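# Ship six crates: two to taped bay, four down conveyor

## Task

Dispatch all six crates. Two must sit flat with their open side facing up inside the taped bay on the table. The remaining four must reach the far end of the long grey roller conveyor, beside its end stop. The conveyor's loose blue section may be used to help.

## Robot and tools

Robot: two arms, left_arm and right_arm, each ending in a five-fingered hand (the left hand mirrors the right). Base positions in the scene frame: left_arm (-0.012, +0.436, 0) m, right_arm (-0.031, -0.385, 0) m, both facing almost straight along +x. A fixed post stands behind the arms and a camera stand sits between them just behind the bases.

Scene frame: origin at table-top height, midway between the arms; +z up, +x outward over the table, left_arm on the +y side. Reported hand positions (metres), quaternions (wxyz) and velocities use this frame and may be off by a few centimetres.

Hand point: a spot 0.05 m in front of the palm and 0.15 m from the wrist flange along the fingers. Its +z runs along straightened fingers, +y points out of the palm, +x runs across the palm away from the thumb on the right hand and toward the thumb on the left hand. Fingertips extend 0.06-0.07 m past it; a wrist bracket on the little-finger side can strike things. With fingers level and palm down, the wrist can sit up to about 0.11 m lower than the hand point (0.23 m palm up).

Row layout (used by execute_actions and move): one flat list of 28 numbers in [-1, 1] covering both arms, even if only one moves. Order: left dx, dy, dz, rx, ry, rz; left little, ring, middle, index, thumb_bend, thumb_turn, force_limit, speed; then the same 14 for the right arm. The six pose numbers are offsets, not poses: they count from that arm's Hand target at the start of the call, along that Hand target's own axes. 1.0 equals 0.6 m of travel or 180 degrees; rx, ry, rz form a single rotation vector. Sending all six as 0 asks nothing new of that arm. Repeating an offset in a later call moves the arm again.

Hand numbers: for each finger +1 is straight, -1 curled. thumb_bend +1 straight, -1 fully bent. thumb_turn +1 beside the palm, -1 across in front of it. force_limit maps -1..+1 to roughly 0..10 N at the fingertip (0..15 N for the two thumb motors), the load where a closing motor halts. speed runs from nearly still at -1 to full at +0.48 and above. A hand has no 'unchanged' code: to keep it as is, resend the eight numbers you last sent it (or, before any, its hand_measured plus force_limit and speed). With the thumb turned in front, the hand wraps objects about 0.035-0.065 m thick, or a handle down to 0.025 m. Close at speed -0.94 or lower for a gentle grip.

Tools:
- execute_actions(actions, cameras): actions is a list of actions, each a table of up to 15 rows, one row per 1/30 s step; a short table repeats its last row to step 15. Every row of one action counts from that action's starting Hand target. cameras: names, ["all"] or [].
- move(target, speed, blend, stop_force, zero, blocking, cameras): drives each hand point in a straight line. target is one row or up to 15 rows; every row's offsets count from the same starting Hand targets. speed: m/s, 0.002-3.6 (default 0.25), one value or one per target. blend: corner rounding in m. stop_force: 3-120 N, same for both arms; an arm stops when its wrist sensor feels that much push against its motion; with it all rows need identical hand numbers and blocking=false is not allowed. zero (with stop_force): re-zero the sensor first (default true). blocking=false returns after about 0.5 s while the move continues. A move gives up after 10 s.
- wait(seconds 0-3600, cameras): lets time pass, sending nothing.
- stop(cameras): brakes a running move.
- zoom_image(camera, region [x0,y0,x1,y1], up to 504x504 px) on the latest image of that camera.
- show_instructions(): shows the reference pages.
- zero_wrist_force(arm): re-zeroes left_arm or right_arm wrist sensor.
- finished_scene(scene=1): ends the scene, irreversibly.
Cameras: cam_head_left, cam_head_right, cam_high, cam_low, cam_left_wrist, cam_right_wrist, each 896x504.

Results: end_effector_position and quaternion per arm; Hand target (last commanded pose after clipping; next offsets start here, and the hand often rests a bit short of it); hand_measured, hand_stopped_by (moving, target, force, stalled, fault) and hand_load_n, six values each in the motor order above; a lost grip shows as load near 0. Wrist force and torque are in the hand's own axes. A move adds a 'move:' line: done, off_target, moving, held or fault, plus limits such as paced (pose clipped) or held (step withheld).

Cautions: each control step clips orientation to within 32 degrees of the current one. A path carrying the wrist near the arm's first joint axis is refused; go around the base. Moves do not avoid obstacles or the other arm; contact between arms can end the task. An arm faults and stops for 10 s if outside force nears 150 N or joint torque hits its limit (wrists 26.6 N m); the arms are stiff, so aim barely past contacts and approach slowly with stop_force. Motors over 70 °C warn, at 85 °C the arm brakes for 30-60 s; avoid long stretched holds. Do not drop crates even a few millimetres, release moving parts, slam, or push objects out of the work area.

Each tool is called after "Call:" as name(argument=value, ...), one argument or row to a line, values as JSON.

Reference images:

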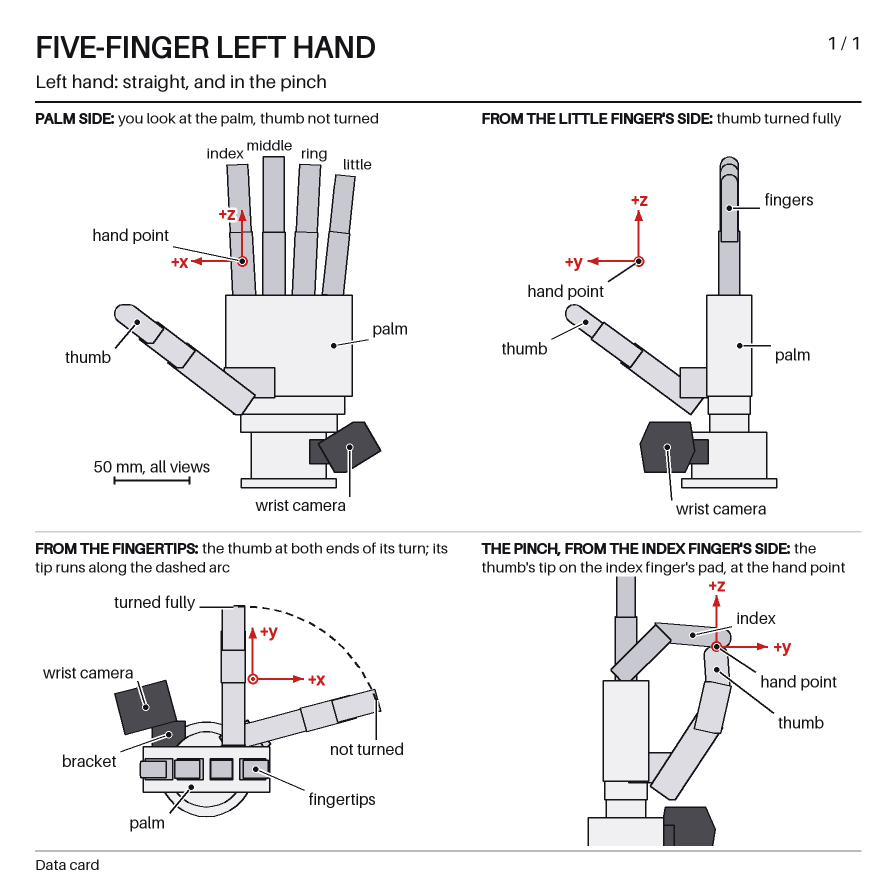

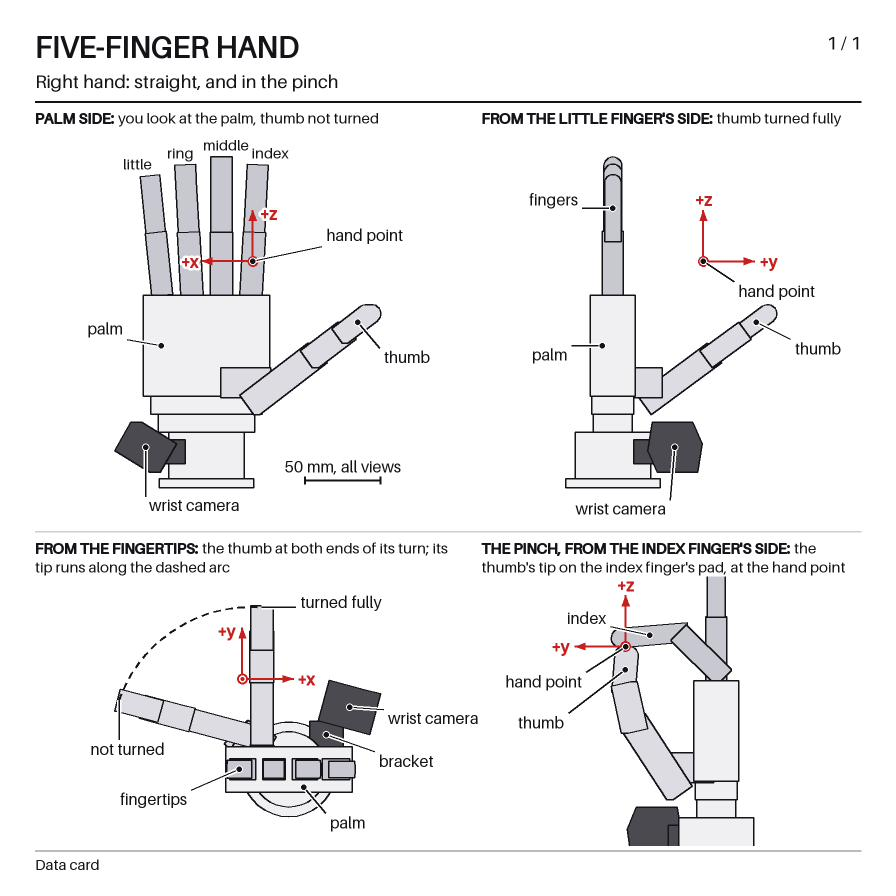

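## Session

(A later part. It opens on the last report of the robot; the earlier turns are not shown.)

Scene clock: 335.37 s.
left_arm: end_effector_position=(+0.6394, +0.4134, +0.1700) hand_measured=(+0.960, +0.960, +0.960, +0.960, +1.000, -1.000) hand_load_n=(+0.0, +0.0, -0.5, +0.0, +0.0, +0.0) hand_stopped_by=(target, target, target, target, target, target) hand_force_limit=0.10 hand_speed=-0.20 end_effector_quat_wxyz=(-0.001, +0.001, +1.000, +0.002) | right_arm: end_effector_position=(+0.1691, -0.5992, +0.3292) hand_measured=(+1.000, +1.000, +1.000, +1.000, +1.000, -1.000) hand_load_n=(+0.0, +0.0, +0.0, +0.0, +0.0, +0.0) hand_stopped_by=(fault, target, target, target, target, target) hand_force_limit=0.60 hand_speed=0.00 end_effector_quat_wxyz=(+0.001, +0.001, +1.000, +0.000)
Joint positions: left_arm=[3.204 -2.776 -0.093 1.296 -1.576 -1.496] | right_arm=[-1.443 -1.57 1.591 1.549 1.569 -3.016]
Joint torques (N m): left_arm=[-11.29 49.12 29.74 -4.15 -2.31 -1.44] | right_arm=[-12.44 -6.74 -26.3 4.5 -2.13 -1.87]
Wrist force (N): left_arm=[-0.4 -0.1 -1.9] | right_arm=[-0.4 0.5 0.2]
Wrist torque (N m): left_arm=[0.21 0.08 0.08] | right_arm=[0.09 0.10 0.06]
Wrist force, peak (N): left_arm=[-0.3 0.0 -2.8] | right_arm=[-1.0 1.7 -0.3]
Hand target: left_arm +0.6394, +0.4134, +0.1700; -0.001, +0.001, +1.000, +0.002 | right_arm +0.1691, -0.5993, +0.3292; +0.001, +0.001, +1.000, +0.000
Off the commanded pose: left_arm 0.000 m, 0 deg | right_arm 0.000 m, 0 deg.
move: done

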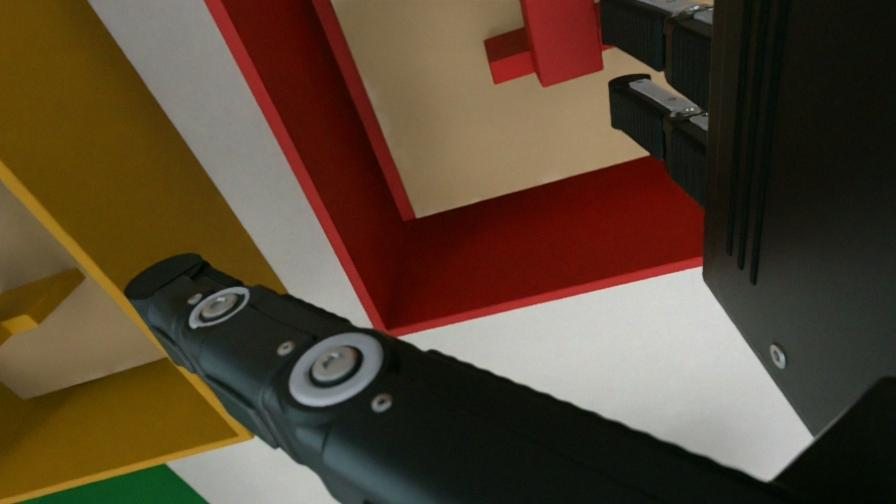

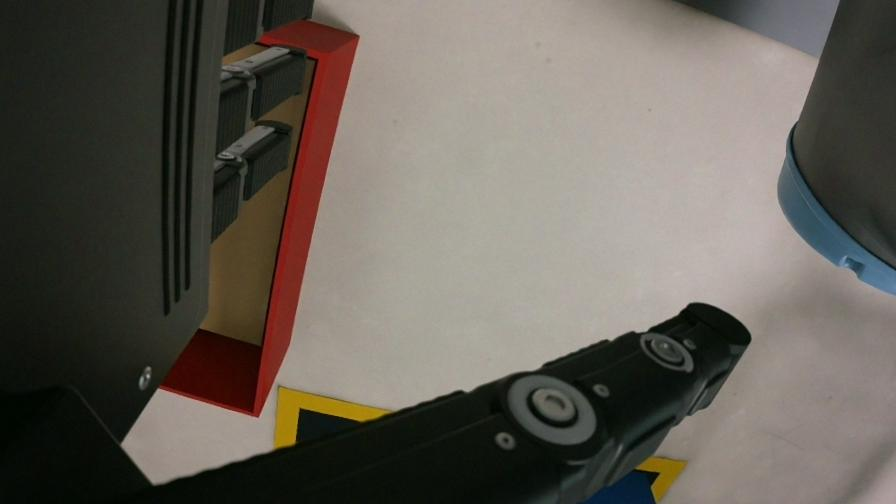

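Call:
move(
  target=[-0.07,-0.041,0.033,0,0,-0.0195,0.5,0.5,0.5,0.5,1,-1,0.3,-0.2,-0.263,-0.278,0.132,0,0,0.021,-0.6,0.5,0.5,0.5,1,-1,0.6,0],
  speed=0.15,
  cameras=["cam_left_wrist","cam_right_wrist","cam_high"],
)

Scene clock: 343.67 s.
left_arm: end_effector_position=(+0.6797, +0.3891, +0.1494) hand_measured=(+0.500, +0.500, +0.500, +0.500, +1.000, -1.000) hand_load_n=(+0.0, +0.0, +0.0, +0.5, -0.5, +0.0) hand_stopped_by=(target, target, target, target, target, target) hand_force_limit=0.30 hand_speed=-0.20 end_effector_quat_wxyz=(+0.081, -0.009, +0.997, -0.007) | right_arm: end_effector_position=(+0.3266, -0.7665, +0.2506) hand_measured=(+1.000, +0.500, +0.500, +0.500, +1.000, -1.000) hand_load_n=(+0.0, +0.0, +0.0, +0.0, +0.0, +0.0) hand_stopped_by=(fault, target, target, target, target, target) hand_force_limit=0.60 hand_speed=0.00 end_effector_quat_wxyz=(+0.001, +0.034, +0.999, +0.000)
Joint positions: left_arm=[3.176 -2.806 -0.035 1.432 -1.551 -1.547] | right_arm=[-1.182 -0.983 1.022 1.53 1.569 -2.688]
Joint torques (N m): left_arm=[-10.13 50.99 31.73 -0.24 2.68 -1.65] | right_arm=[12.38 -28.73 -25.63 4.48 1.94 1.1]
Wrist force (N): left_arm=[-0.3 0.0 -1.9] | right_arm=[-0.4 1.3 0.0]
Wrist torque (N m): left_arm=[0.26 0.07 0.09] | right_arm=[0.23 0.09 -0.05]
Wrist force, peak (N): left_arm=[-0.5 0.5 -2.3] | right_arm=[0.4 1.2 -0.3]
Hand target: left_arm +0.6813, +0.3888, +0.1499; -0.001, -0.029, +1.000, +0.002 | right_arm +0.3267, -0.7666, +0.2506; +0.001, +0.034, +0.999, +0.000
Off the commanded pose: left_arm 0.002 m, 10 deg | right_arm 0.000 m, 0 deg.
elbow stopped short (left arm): the move would have taken joint 3 (elbow) straighter than the controller allows.
move: off_target (left_arm)
Images, in order (width x height): cam_high 896x504, cam_left_wrist 896x504, cam_right_wrist 896x504.

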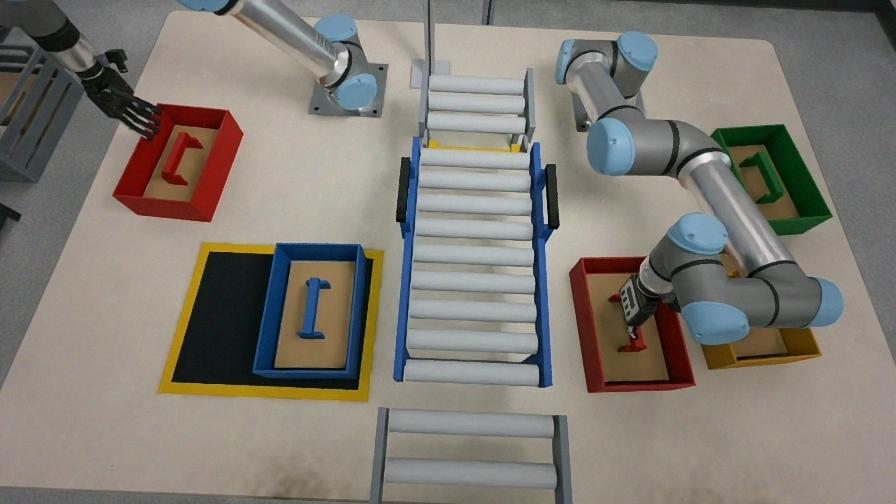

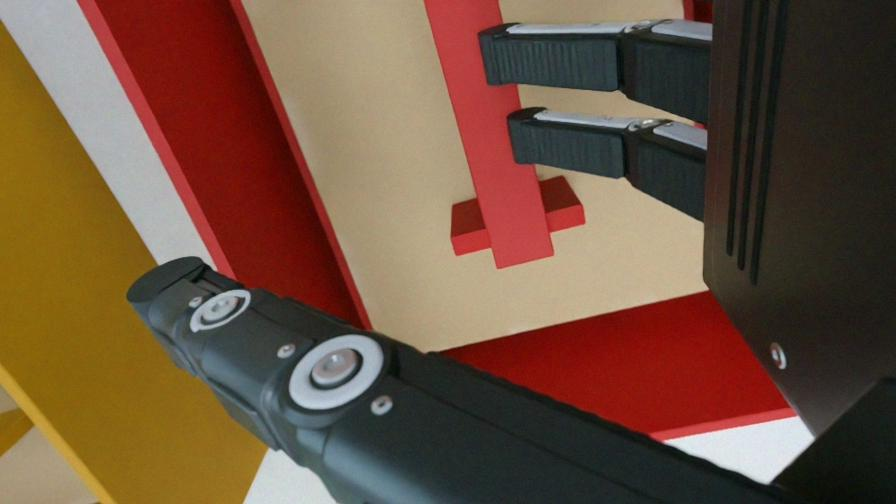

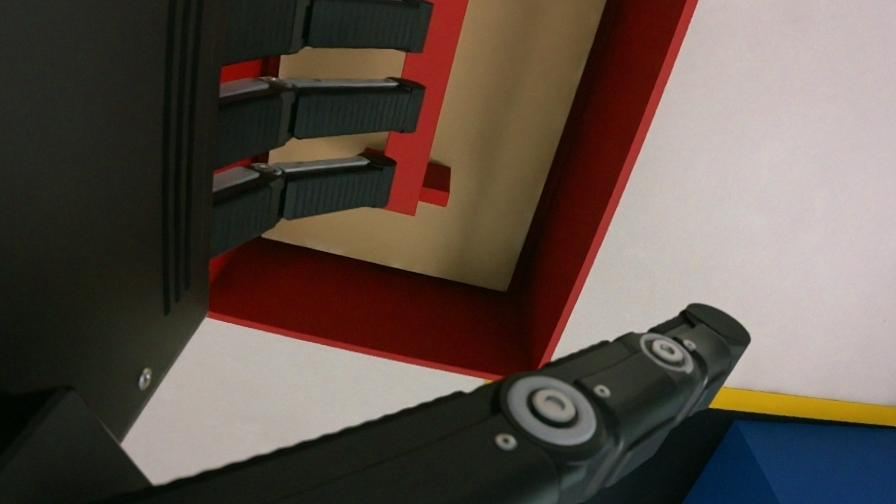

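Call:
move(
  target=[
    [0,-0.02,0,0,0,0,0.75,0.75,0.75,0.75,1,-1,0.3,-0.2,0,-0.02,0,0,0,0,-0.6,0.75,0.75,0.75,1,-1,0.6,0],
    [0,-0.02,0.078,0,0,0,0.75,0.75,0.75,0.75,1,-1,0.3,-0.2,0,-0.02,0.1935,0,0,0,-0.6,0.75,0.75,0.75,1,-1,0.6,0],
  ],
  speed=0.08,
  stop_force=8,
  cameras=["cam_left_wrist","cam_right_wrist"],
)

Scene clock: 352.70 s.
left_arm: end_effector_position=(+0.6803, +0.3773, +0.1027) hand_measured=(+0.750, +0.750, +0.750, +0.750, +1.000, -1.000) hand_load_n=(+0.0, +0.0, +0.0, +0.0, +0.0, +0.0) hand_stopped_by=(target, target, target, target, target, target) hand_force_limit=0.30 hand_speed=-0.20 end_effector_quat_wxyz=(+0.059, -0.015, +0.998, -0.006) | right_arm: end_effector_position=(+0.3261, -0.7786, +0.1345) hand_measured=(+1.000, +0.750, +0.750, +0.750, +1.000, -1.000) hand_load_n=(+0.0, +0.5, +0.0, +0.0, +0.0, +0.0) hand_stopped_by=(fault, target, target, target, target, target) hand_force_limit=0.60 hand_speed=0.00 end_effector_quat_wxyz=(+0.001, +0.034, +0.999, +0.000)
Joint positions: left_arm=[3.158 -2.871 -0.035 1.454 -1.557 -1.576] | right_arm=[-1.191 -0.907 1.199 1.278 1.569 -2.698]
Joint torques (N m): left_arm=[-10.06 49.48 7.82 -0.59 -2.13 -1.58] | right_arm=[11.96 -30.9 -8.07 0.25 -2.08 1.19]
Wrist force (N): left_arm=[-0.1 -0.6 -2.0] | right_arm=[-0.4 0.9 0.2]
Wrist torque (N m): left_arm=[0.12 0.01 0.12] | right_arm=[0.17 0.08 0.06]
Wrist force, peak (N): left_arm=[-2.4 5.4 -12.6] | right_arm=[-0.2 1.3 0.5]
Hand target: left_arm +0.6818, +0.3771, +0.1031; -0.001, -0.029, +1.000, +0.002 | right_arm +0.3261, -0.7786, +0.1345; +0.001, +0.034, +0.999, +0.000
Off the commanded pose: left_arm 0.002 m, 7 deg | right_arm 0.000 m, 0 deg.
elbow stopped short (left arm): the move would have taken joint 3 (elbow) straighter than the controller allows.
move: off_target (left_arm)

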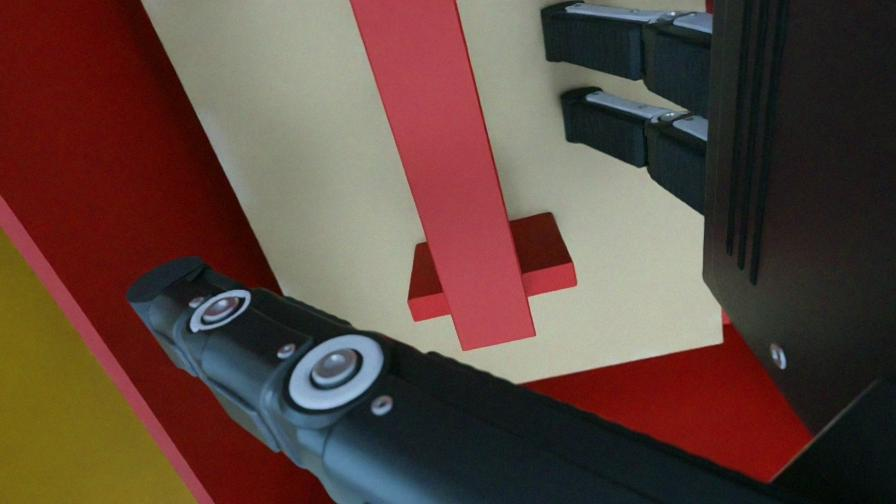

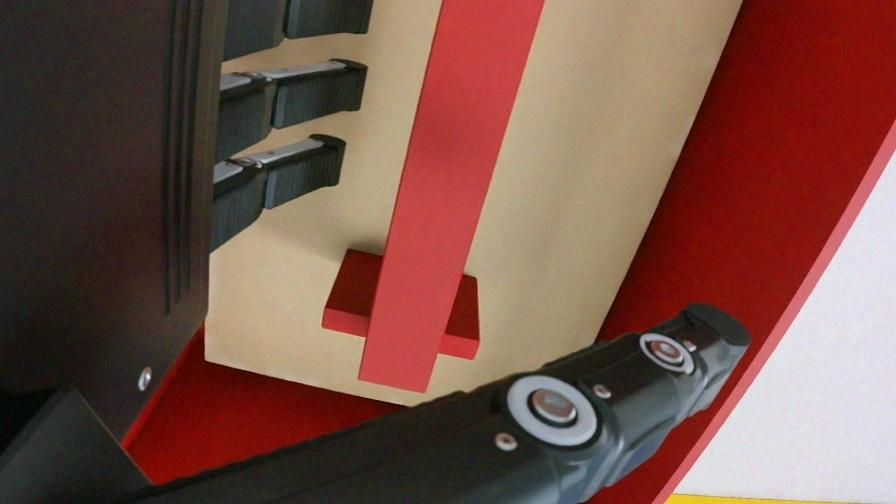

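Call:
move(
  target=[
    [0,0,0,0,0,0,0.5,0.5,0.5,0.5,1,-1,0.3,-0.2,0,0,0,0,0,0,-0.6,0.5,0.5,0.5,1,-1,0.6,0],
    [0,0.02,0.011,0,0,0,-0.2,-0.2,-0.2,-0.2,1,-1,0.4,-0.5,0,0.02,0.011,0,0,0,-0.6,-0.22,-0.22,-0.22,1,-1,0.4,-0.5],
  ],
  speed=0.03,
  cameras=["cam_left_wrist","cam_right_wrist"],
)

Scene clock: 358.83 s.
left_arm: end_effector_position=(+0.6796, +0.3893, +0.0961) hand_measured=(+0.276, +0.184, +0.138, +0.092, +1.000, -1.000) hand_load_n=(+0.0, +1.5, +5.5, +7.0, +0.0, +0.0) hand_stopped_by=(force, force, force, force, target, target) hand_force_limit=0.40 hand_speed=-0.50 end_effector_quat_wxyz=(+0.051, -0.017, +0.999, -0.004) | right_arm: end_effector_position=(+0.3269, -0.7666, +0.1278) hand_measured=(+1.000, +0.094, +0.094, +0.092, +1.000, -1.000) hand_load_n=(+0.0, +6.5, +7.5, +7.0, +0.0, +0.0) hand_stopped_by=(fault, force, force, force, target, target) hand_force_limit=0.40 hand_speed=-0.50 end_effector_quat_wxyz=(+0.001, +0.034, +0.999, +0.000)
Joint positions: left_arm=[3.174 -2.881 -0.035 1.448 -1.559 -1.563] | right_arm=[-1.181 -0.925 1.246 1.248 1.569 -2.688]
Joint torques (N m): left_arm=[6.04 75.13 19.51 -3.83 -2.49 1.91] | right_arm=[8.31 -53.58 -19.89 6.18 -1.76 0.73]
Wrist force (N): left_arm=[1.1 -0.5 14.6] | right_arm=[1.2 -0.2 18.6]
Wrist torque (N m): left_arm=[-0.20 0.36 -0.02] | right_arm=[-0.09 -0.16 -0.27]
Wrist force, peak (N): left_arm=[2.4 -2.4 15.2] | right_arm=[3.0 -2.8 22.9]
Hand target: left_arm +0.6811, +0.3891, +0.0965; -0.001, -0.029, +1.000, +0.002 | right_arm +0.3269, -0.7667, +0.1279; +0.001, +0.034, +0.999, +0.000
Off the commanded pose: left_arm 0.002 m, 6 deg | right_arm 0.000 m, 0 deg.
elbow stopped short (left arm): the move would have taken joint 3 (elbow) straighter than the controller allows.
move: off_target (left_arm); target 2's new numbers were sent with left_arm's hand 0.002 m and 6 deg from that target

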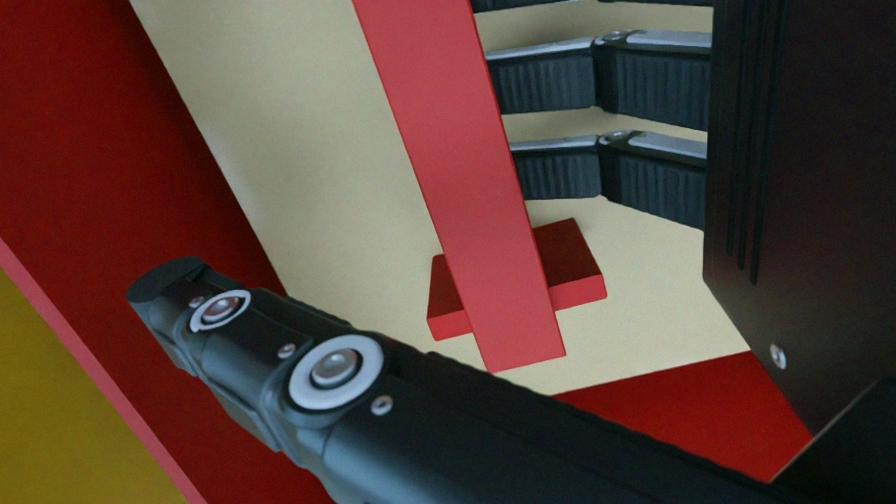

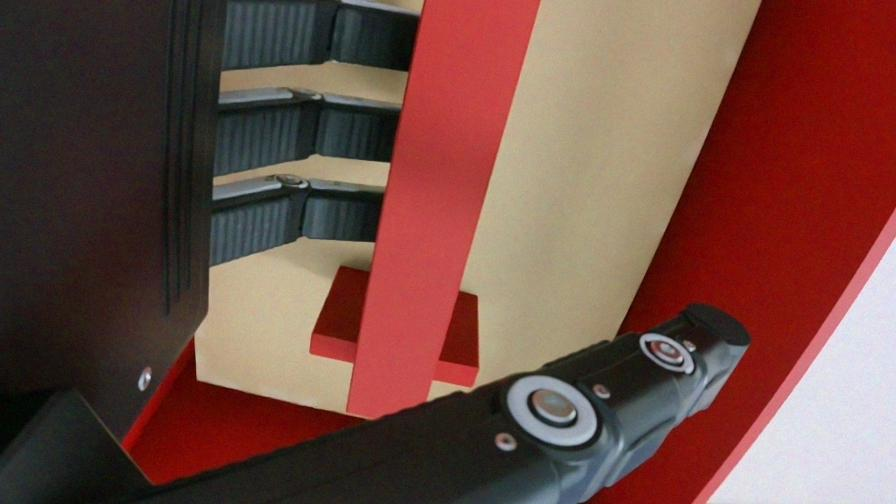

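Call:
move(
  target=[
    [0.06,0,0,0,0,0,-0.2,-0.2,-0.2,-0.2,1,-1,0.4,-0.5,0,0,0,0,0,0,-0.6,-0.22,-0.22,-0.22,-0.1,-1,0.5,-0.7],
  ],
  speed=0.03,
  cameras=["cam_left_wrist","cam_right_wrist"],
)

Scene clock: 362.23 s.
left_arm: end_effector_position=(+0.6452, +0.3870, +0.0966) hand_measured=(+0.276, +0.184, +0.138, +0.092, +1.000, -1.000) hand_load_n=(+0.0, +0.0, +1.5, +11.0, +0.0, +0.0) hand_stopped_by=(force, force, force, force, target, target) hand_force_limit=0.40 hand_speed=-0.50 end_effector_quat_wxyz=(-0.001, -0.029, +1.000, +0.002) | right_arm: end_effector_position=(+0.3269, -0.7667, +0.1279) hand_measured=(+1.000, +0.094, +0.094, +0.092, +0.038, -1.000) hand_load_n=(+0.0, +6.5, +8.0, +8.0, +10.5, +0.5) hand_stopped_by=(fault, force, force, force, force, target) hand_force_limit=0.50 hand_speed=-0.70 end_effector_quat_wxyz=(+0.001, +0.034, +0.999, +0.000)
Joint positions: left_arm=[3.168 -2.775 -0.286 1.487 -1.576 -1.594] | right_arm=[-1.181 -0.925 1.246 1.248 1.569 -2.688]
Joint torques (N m): left_arm=[-11.7 73.02 9.42 -3.09 -3.35 -1.88] | right_arm=[-9.9 -58.59 -27.97 6.7 -2.42 -1.29]
Wrist force (N): left_arm=[-1.7 -1.3 13.6] | right_arm=[0.4 -0.3 19.3]
Wrist torque (N m): left_arm=[-0.25 0.14 0.12] | right_arm=[-0.21 -0.36 -0.06]
Wrist force, peak (N): left_arm=[1.0 -0.7 15.3] | right_arm=[1.7 -2.5 21.5]
Hand target: left_arm +0.6452, +0.3870, +0.0966; -0.001, -0.029, +1.000, +0.002 | right_arm +0.3269, -0.7667, +0.1279; +0.001, +0.034, +0.999, +0.000
Off the commanded pose: left_arm 0.000 m, 0 deg | right_arm 0.000 m, 0 deg.
move: done

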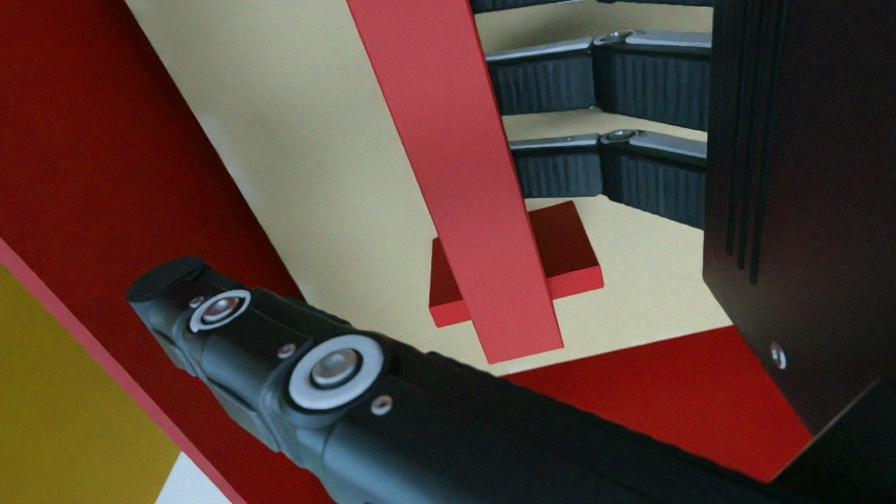

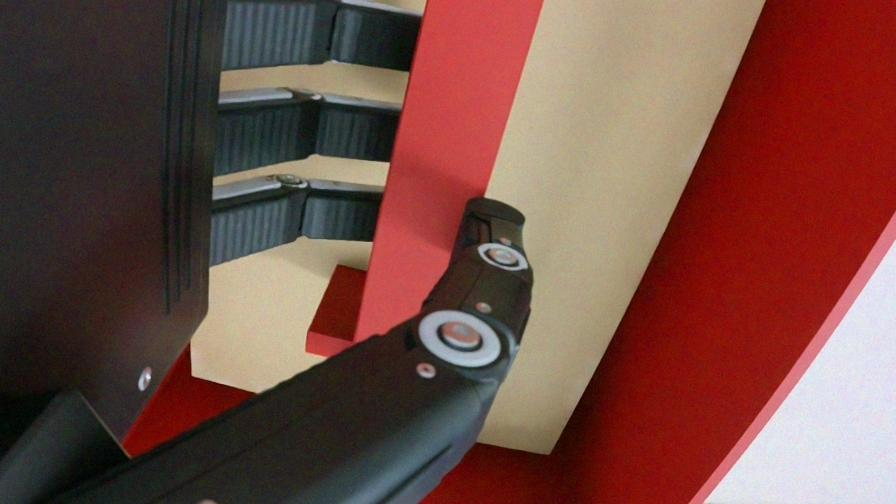

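Call:
move(
  target=[
    [0,0,0,0,0,0,-0.22,-0.22,-0.22,-0.2,1,-1,0.4,-0.5,0,0,-0.1667,0,0,0,-0.6,-0.22,-0.22,-0.22,-0.1,-1,0.5,-0.7],
    [0,0,0,0,0,0,-0.22,-0.22,-0.22,-0.2,-0.1,-1,0.4,-0.7,-0.4335,0.3453,-0.17,0,0,-0.021,-0.6,-0.22,-0.22,-0.22,-0.1,-1,0.5,-0.7],
  ],
  speed=[0.08, 0.15],
  cameras=["cam_left_wrist","cam_right_wrist","cam_high"],
)

Scene clock: 372.40 s.
left_arm: end_effector_position=(+0.6452, +0.3870, +0.0966) hand_measured=(+0.006, +0.054, +0.098, +0.092, +0.052, -1.000) hand_load_n=(+9.0, +5.5, +3.0, +8.0, +10.5, +1.0) hand_stopped_by=(force, force, force, force, force, target) hand_force_limit=0.40 hand_speed=-0.70 end_effector_quat_wxyz=(-0.001, -0.029, +1.000, +0.002) | right_arm: end_effector_position=(+0.6004, -0.5777, +0.2303) hand_measured=(+1.000, +0.094, +0.094, +0.092, +0.038, -1.000) hand_load_n=(+0.0, +7.0, +8.5, +8.5, +10.5, +0.5) hand_stopped_by=(fault, force, force, force, force, target) hand_force_limit=0.50 hand_speed=-0.70 end_effector_quat_wxyz=(+0.001, +0.001, +1.000, +0.000)
Joint positions: left_arm=[3.168 -2.775 -0.286 1.487 -1.576 -1.594] | right_arm=[-0.601 -0.593 0.386 1.775 1.57 -2.174]
Joint torques (N m): left_arm=[8.05 60.99 37.63 -5.6 1.46 1.16] | right_arm=[12.67 -51.08 -30.65 6.6 0.98 0.9]
Wrist force (N): left_arm=[0.5 -1.1 14.8] | right_arm=[0.1 -0.5 19.0]
Wrist torque (N m): left_arm=[-0.22 0.53 0.24] | right_arm=[-0.27 -0.34 -0.09]
Wrist force, peak (N): left_arm=[-0.1 -3.6 17.8] | right_arm=[0.0 -0.3 20.9]
Hand target: left_arm +0.6452, +0.3870, +0.0966; -0.001, -0.029, +1.000, +0.002 | right_arm +0.6004, -0.5777, +0.2303; +0.001, +0.001, +1.000, +0.000
Off the commanded pose: left_arm 0.000 m, 0 deg | right_arm 0.000 m, 0 deg.
move: done
Images, in order (width x height): cam_high 896x504, cam_left_wrist 896x504, cam_right_wrist 896x504.

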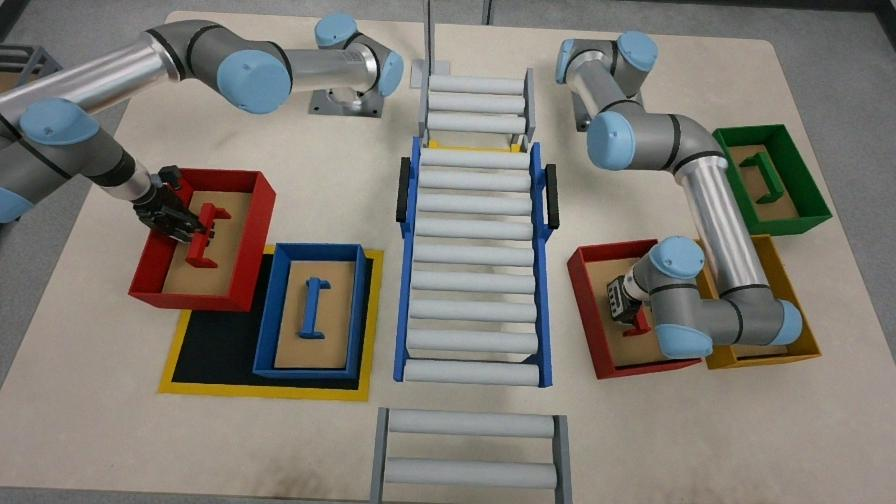

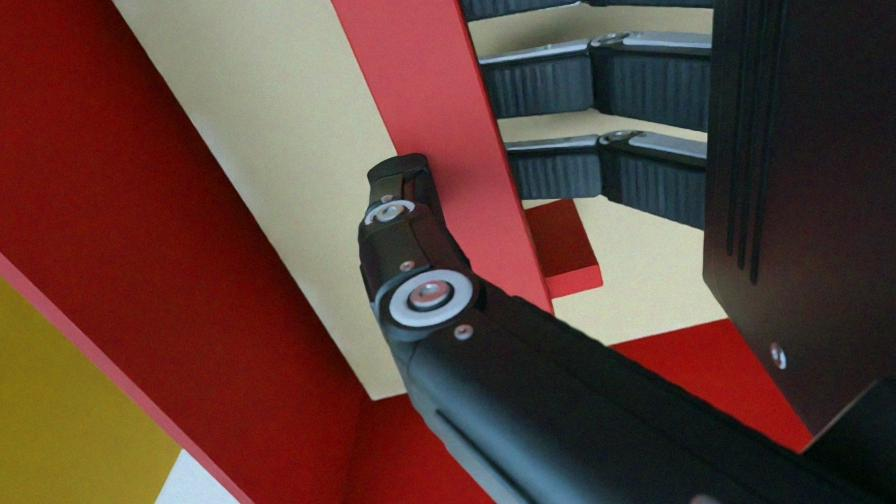

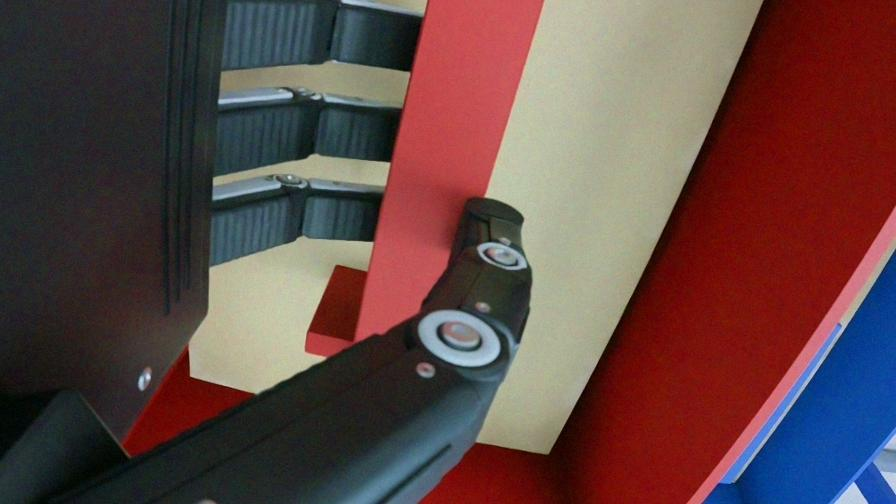

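Call:
move(
  target=[
    [0,0,-0.083,0,0,0,-0.22,-0.22,-0.22,-0.2,-0.1,-1,0.4,-0.7,-0.086,0,0.117,0,0,0,-0.6,-0.22,-0.22,-0.22,-0.1,-1,0.5,-0.7],
    [0.2443,-0.03,-0.339,0,0,0,-0.22,-0.22,-0.22,-0.2,-0.1,-1,0.4,-0.7,-0.086,0,0.117,0,0,0,-0.6,-0.22,-0.22,-0.22,-0.1,-1,0.5,-0.7],
    [0.505,-0.198,-0.589,0,0,0.0195,-0.22,-0.22,-0.22,-0.2,-0.1,-1,0.4,-0.7,-0.086,0,0.117,0,0,0,-0.6,-0.22,-0.22,-0.22,-0.1,-1,0.5,-0.7],
    [0.735,-0.518,-0.589,0,0,0.0195,-0.22,-0.22,-0.22,-0.2,-0.1,-1,0.4,-0.7,-0.086,0,0.117,0,0,0,-0.6,-0.22,-0.22,-0.22,-0.1,-1,0.5,-0.7],
    [0.737,-0.554,-0.439,0,0,0.0195,-0.22,-0.22,-0.22,-0.2,-0.1,-1,0.4,-0.7,-0.086,0,0.117,0,0,0,-0.6,-0.22,-0.22,-0.22,-0.1,-1,0.5,-0.7],
  ],
  speed=[0.08, 0.2, 0.25, 0.25, 0.15],
  blend=[0, 0.03, 0.05, 0.015, 0],
  cameras=["all"],
)

Scene clock: 381.67 s.
left_arm: end_effector_position=(+0.2239, +0.0280, +0.3594) hand_measured=(+0.006, +0.054, +0.098, +0.092, +0.050, -1.000) hand_load_n=(+7.0, +3.5, +1.5, +7.0, +0.0, +0.0) hand_stopped_by=(force, force, force, force, force, target) hand_force_limit=0.40 hand_speed=-0.70 end_effector_quat_wxyz=(-0.001, +0.001, +1.000, +0.002) | right_arm: end_effector_position=(+0.6511, -0.5774, +0.1599) hand_measured=(+1.000, +0.094, +0.094, +0.092, +0.038, -1.000) hand_load_n=(-0.5, +7.0, +8.5, +8.5, +10.0, +0.5) hand_stopped_by=(fault, force, force, force, force, target) hand_force_limit=0.50 hand_speed=-0.70 end_effector_quat_wxyz=(+0.012, +0.005, +1.000, -0.003)
Joint positions: left_arm=[2.328 -2.181 -0.706 1.312 -1.572 -2.372] | right_arm=[-0.561 -0.327 0.035 1.839 1.564 -2.127]
Joint torques (N m): left_arm=[-11.71 56.64 11.11 -3.38 1.8 -1.66] | right_arm=[-9.01 -76.36 -30.64 2.23 -3.13 1.19]
Wrist force (N): left_arm=[0.3 -1.2 16.5] | right_arm=[0.6 -0.2 18.8]
Wrist torque (N m): left_arm=[-0.23 0.49 0.19] | right_arm=[-0.21 -0.34 -0.07]
Wrist force, peak (N): left_arm=[0.4 -3.6 19.5] | right_arm=[-0.7 -0.6 20.1]
Hand target: left_arm +0.2239, +0.0280, +0.3593; -0.001, +0.001, +1.000, +0.002 | right_arm +0.6521, -0.5779, +0.1603; +0.001, +0.001, +1.000, +0.000
Off the commanded pose: left_arm 0.000 m, 0 deg | right_arm 0.001 m, 1 deg.
elbow stopped short (left arm): the move would have taken joint 3 (elbow) straighter than the controller allows.
elbow stopped short (right arm): the move would have taken joint 3 (elbow) straighter than the controller allows.
move: done

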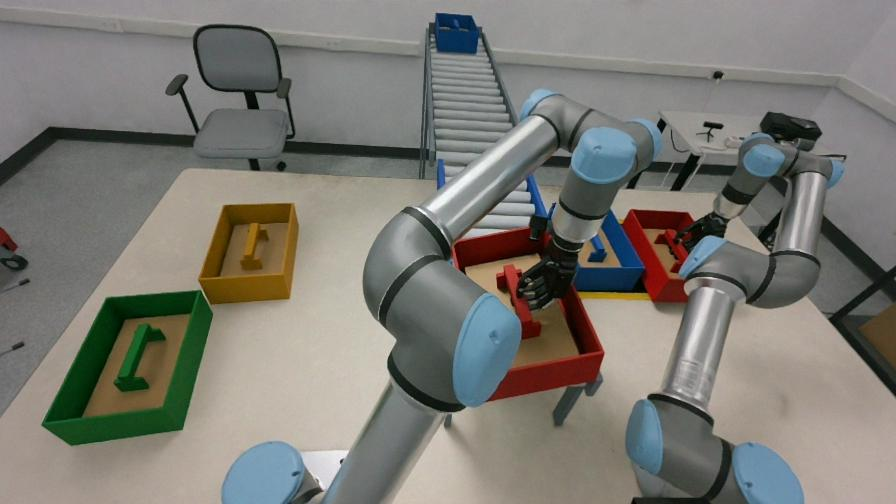

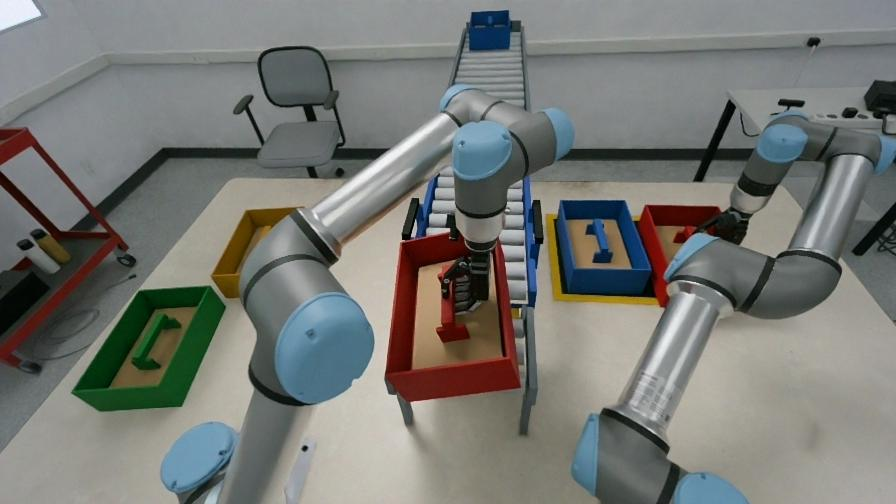

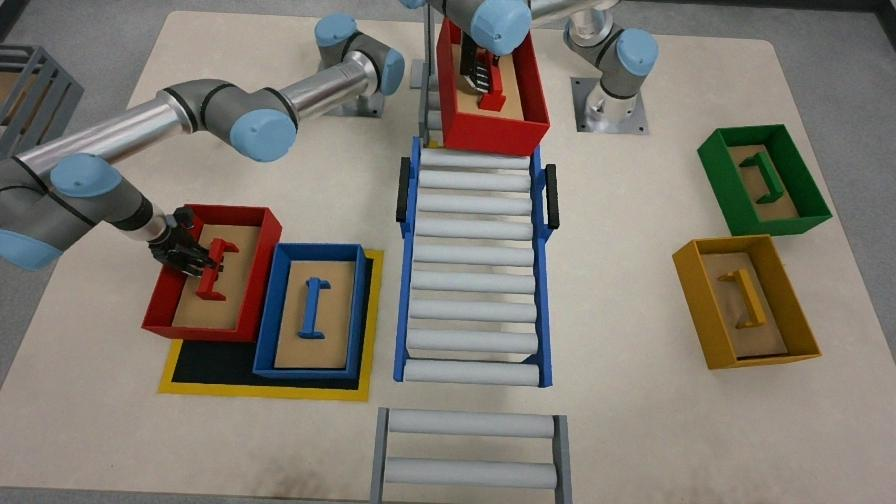

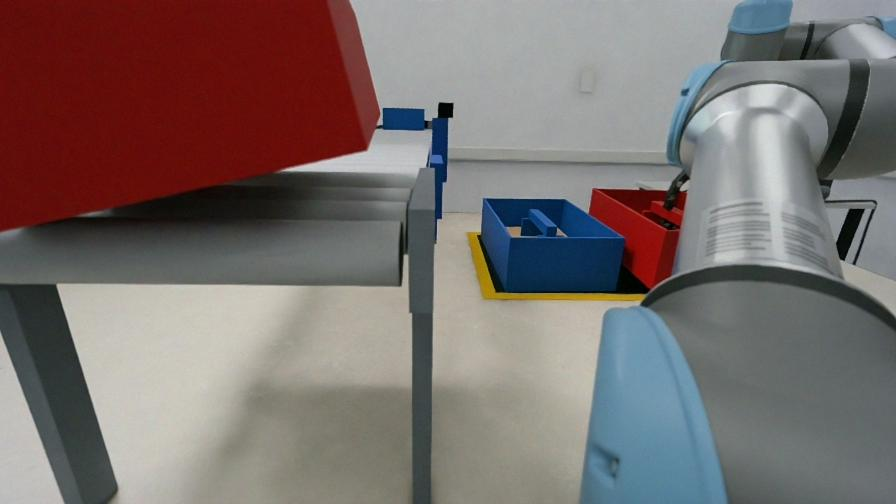

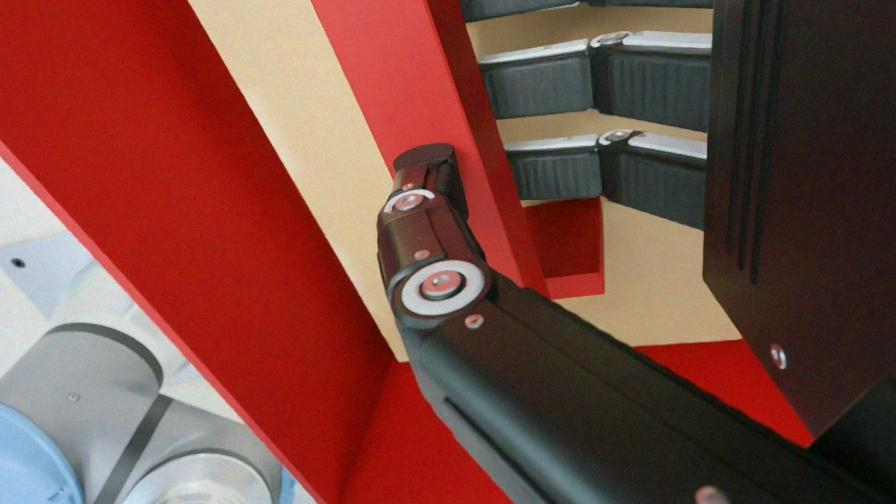

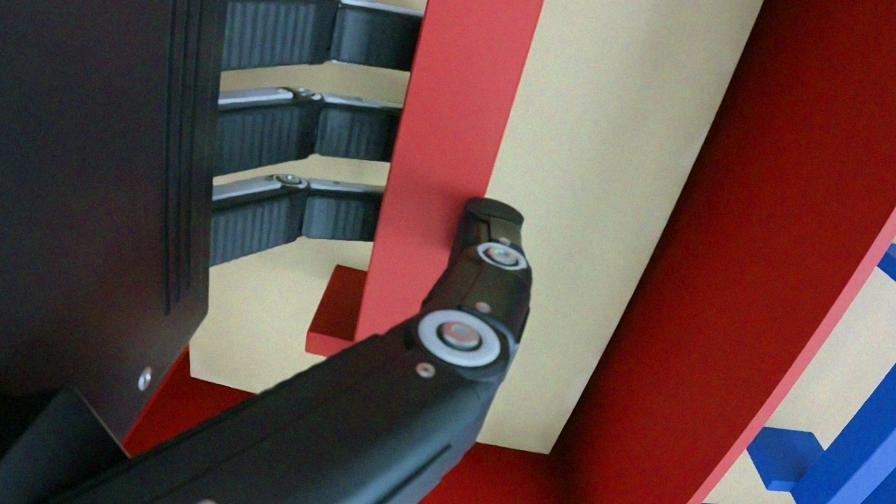

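Call:
zoom_image(
  camera="cam_low",
  region=[0, 0, 504, 300],
)

Call:
zoom_image(
  camera="cam_high",
  region=[400, 0, 600, 180],
)

Scaled by 1.000.

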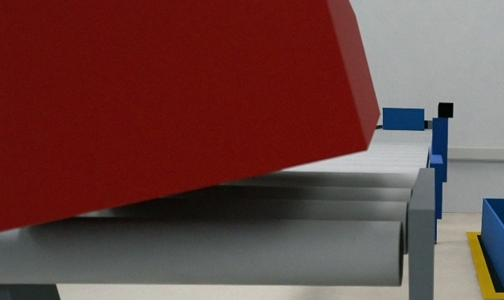

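Scaled by 2.520 from the camera's image (finer frame: 1280x720).

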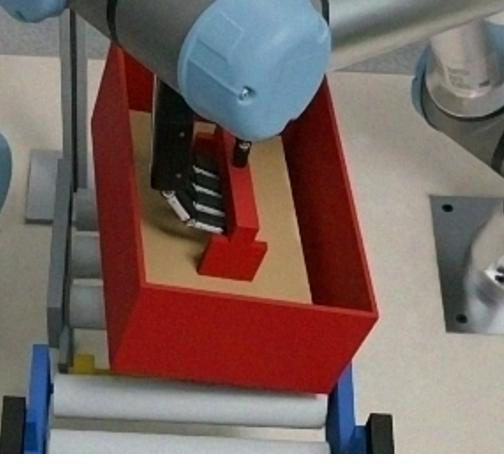

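Call:
move(
  target=[0,-0.01,0,0,0,0.044,-0.22,-0.22,-0.22,-0.2,-0.1,-1,0.4,-0.7,0,0,0.033,0,0,0,-0.6,-0.22,-0.22,-0.22,-0.1,-1,0.5,-0.7],
  speed=0.04,
  cameras=["cam_left_wrist","cam_high","cam_low"],
)

Scene clock: 387.67 s.
left_arm: end_effector_position=(+0.2238, +0.0220, +0.3593) hand_measured=(+0.006, +0.054, +0.098, +0.092, +0.050, -1.000) hand_load_n=(+6.5, +3.5, +1.5, +7.5, +0.0, +0.0) hand_stopped_by=(force, force, force, force, force, target) hand_force_limit=0.40 hand_speed=-0.70 end_effector_quat_wxyz=(-0.001, +0.070, +0.998, +0.002) | right_arm: end_effector_position=(+0.6519, -0.5777, +0.1404) hand_measured=(+1.000, +0.094, +0.094, +0.092, +0.038, -1.000) hand_load_n=(+0.0, +7.0, +8.5, +8.5, +10.5, +0.5) hand_stopped_by=(fault, force, force, force, force, target) hand_force_limit=0.50 hand_speed=-0.70 end_effector_quat_wxyz=(+0.002, +0.002, +1.000, -0.001)
Joint positions: left_arm=[2.303 -2.197 -0.681 1.302 -1.572 -2.259] | right_arm=[-0.558 -0.3 0.035 1.831 1.57 -2.13]
Joint torques (N m): left_arm=[-12 42.28 36.41 -6.64 1.98 2.22] | right_arm=[12.21 -57.28 -29.58 2.37 0.85 -1.77]
Wrist force (N): left_arm=[0.1 -1.2 17.0] | right_arm=[0.4 -0.5 18.6]
Wrist torque (N m): left_arm=[-0.28 0.50 0.04] | right_arm=[-0.22 -0.36 0.07]
Wrist force, peak (N): left_arm=[0.1 -1.2 17.0] | right_arm=[0.5 -0.4 19.2]
Hand target: left_arm +0.2238, +0.0220, +0.3593; -0.001, +0.070, +0.998, +0.002 | right_arm +0.6522, -0.5779, +0.1405; +0.001, +0.001, +1.000, +0.000
Off the commanded pose: left_arm 0.000 m, 0 deg | right_arm 0.000 m, 0 deg.
elbow stopped short (right arm): the move would have taken joint 3 (elbow) straighter than the controller allows.
move: done
Images, in order (width x height): cam_high 896x504, cam_low 896x504, cam_left_wrist 896x504.

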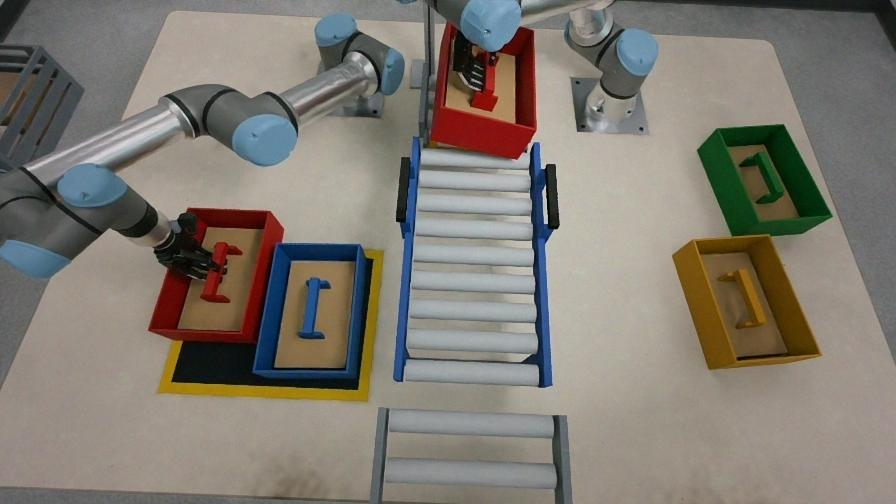

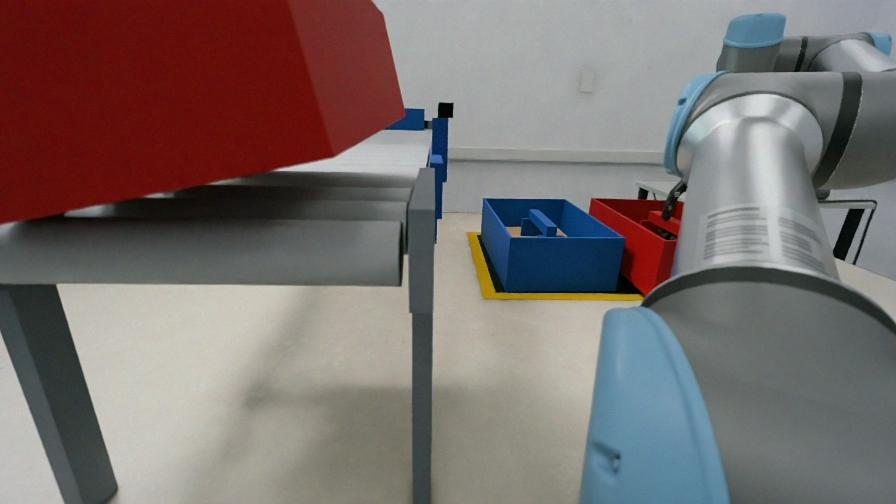

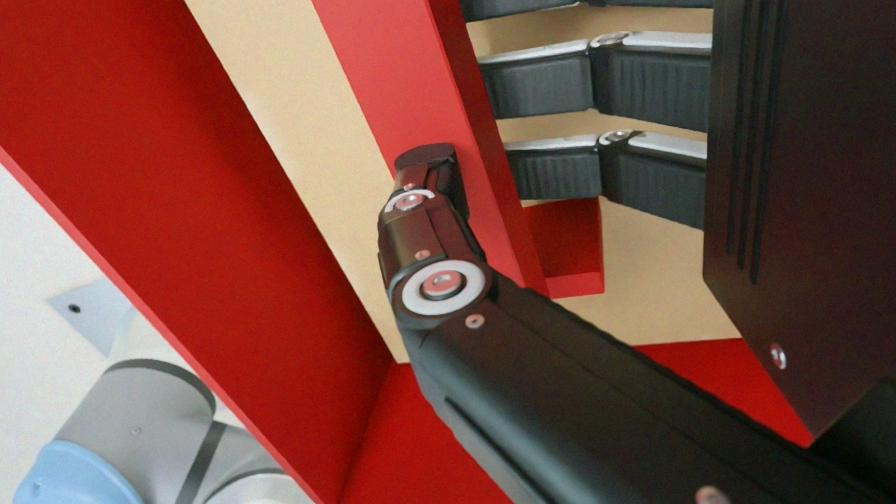

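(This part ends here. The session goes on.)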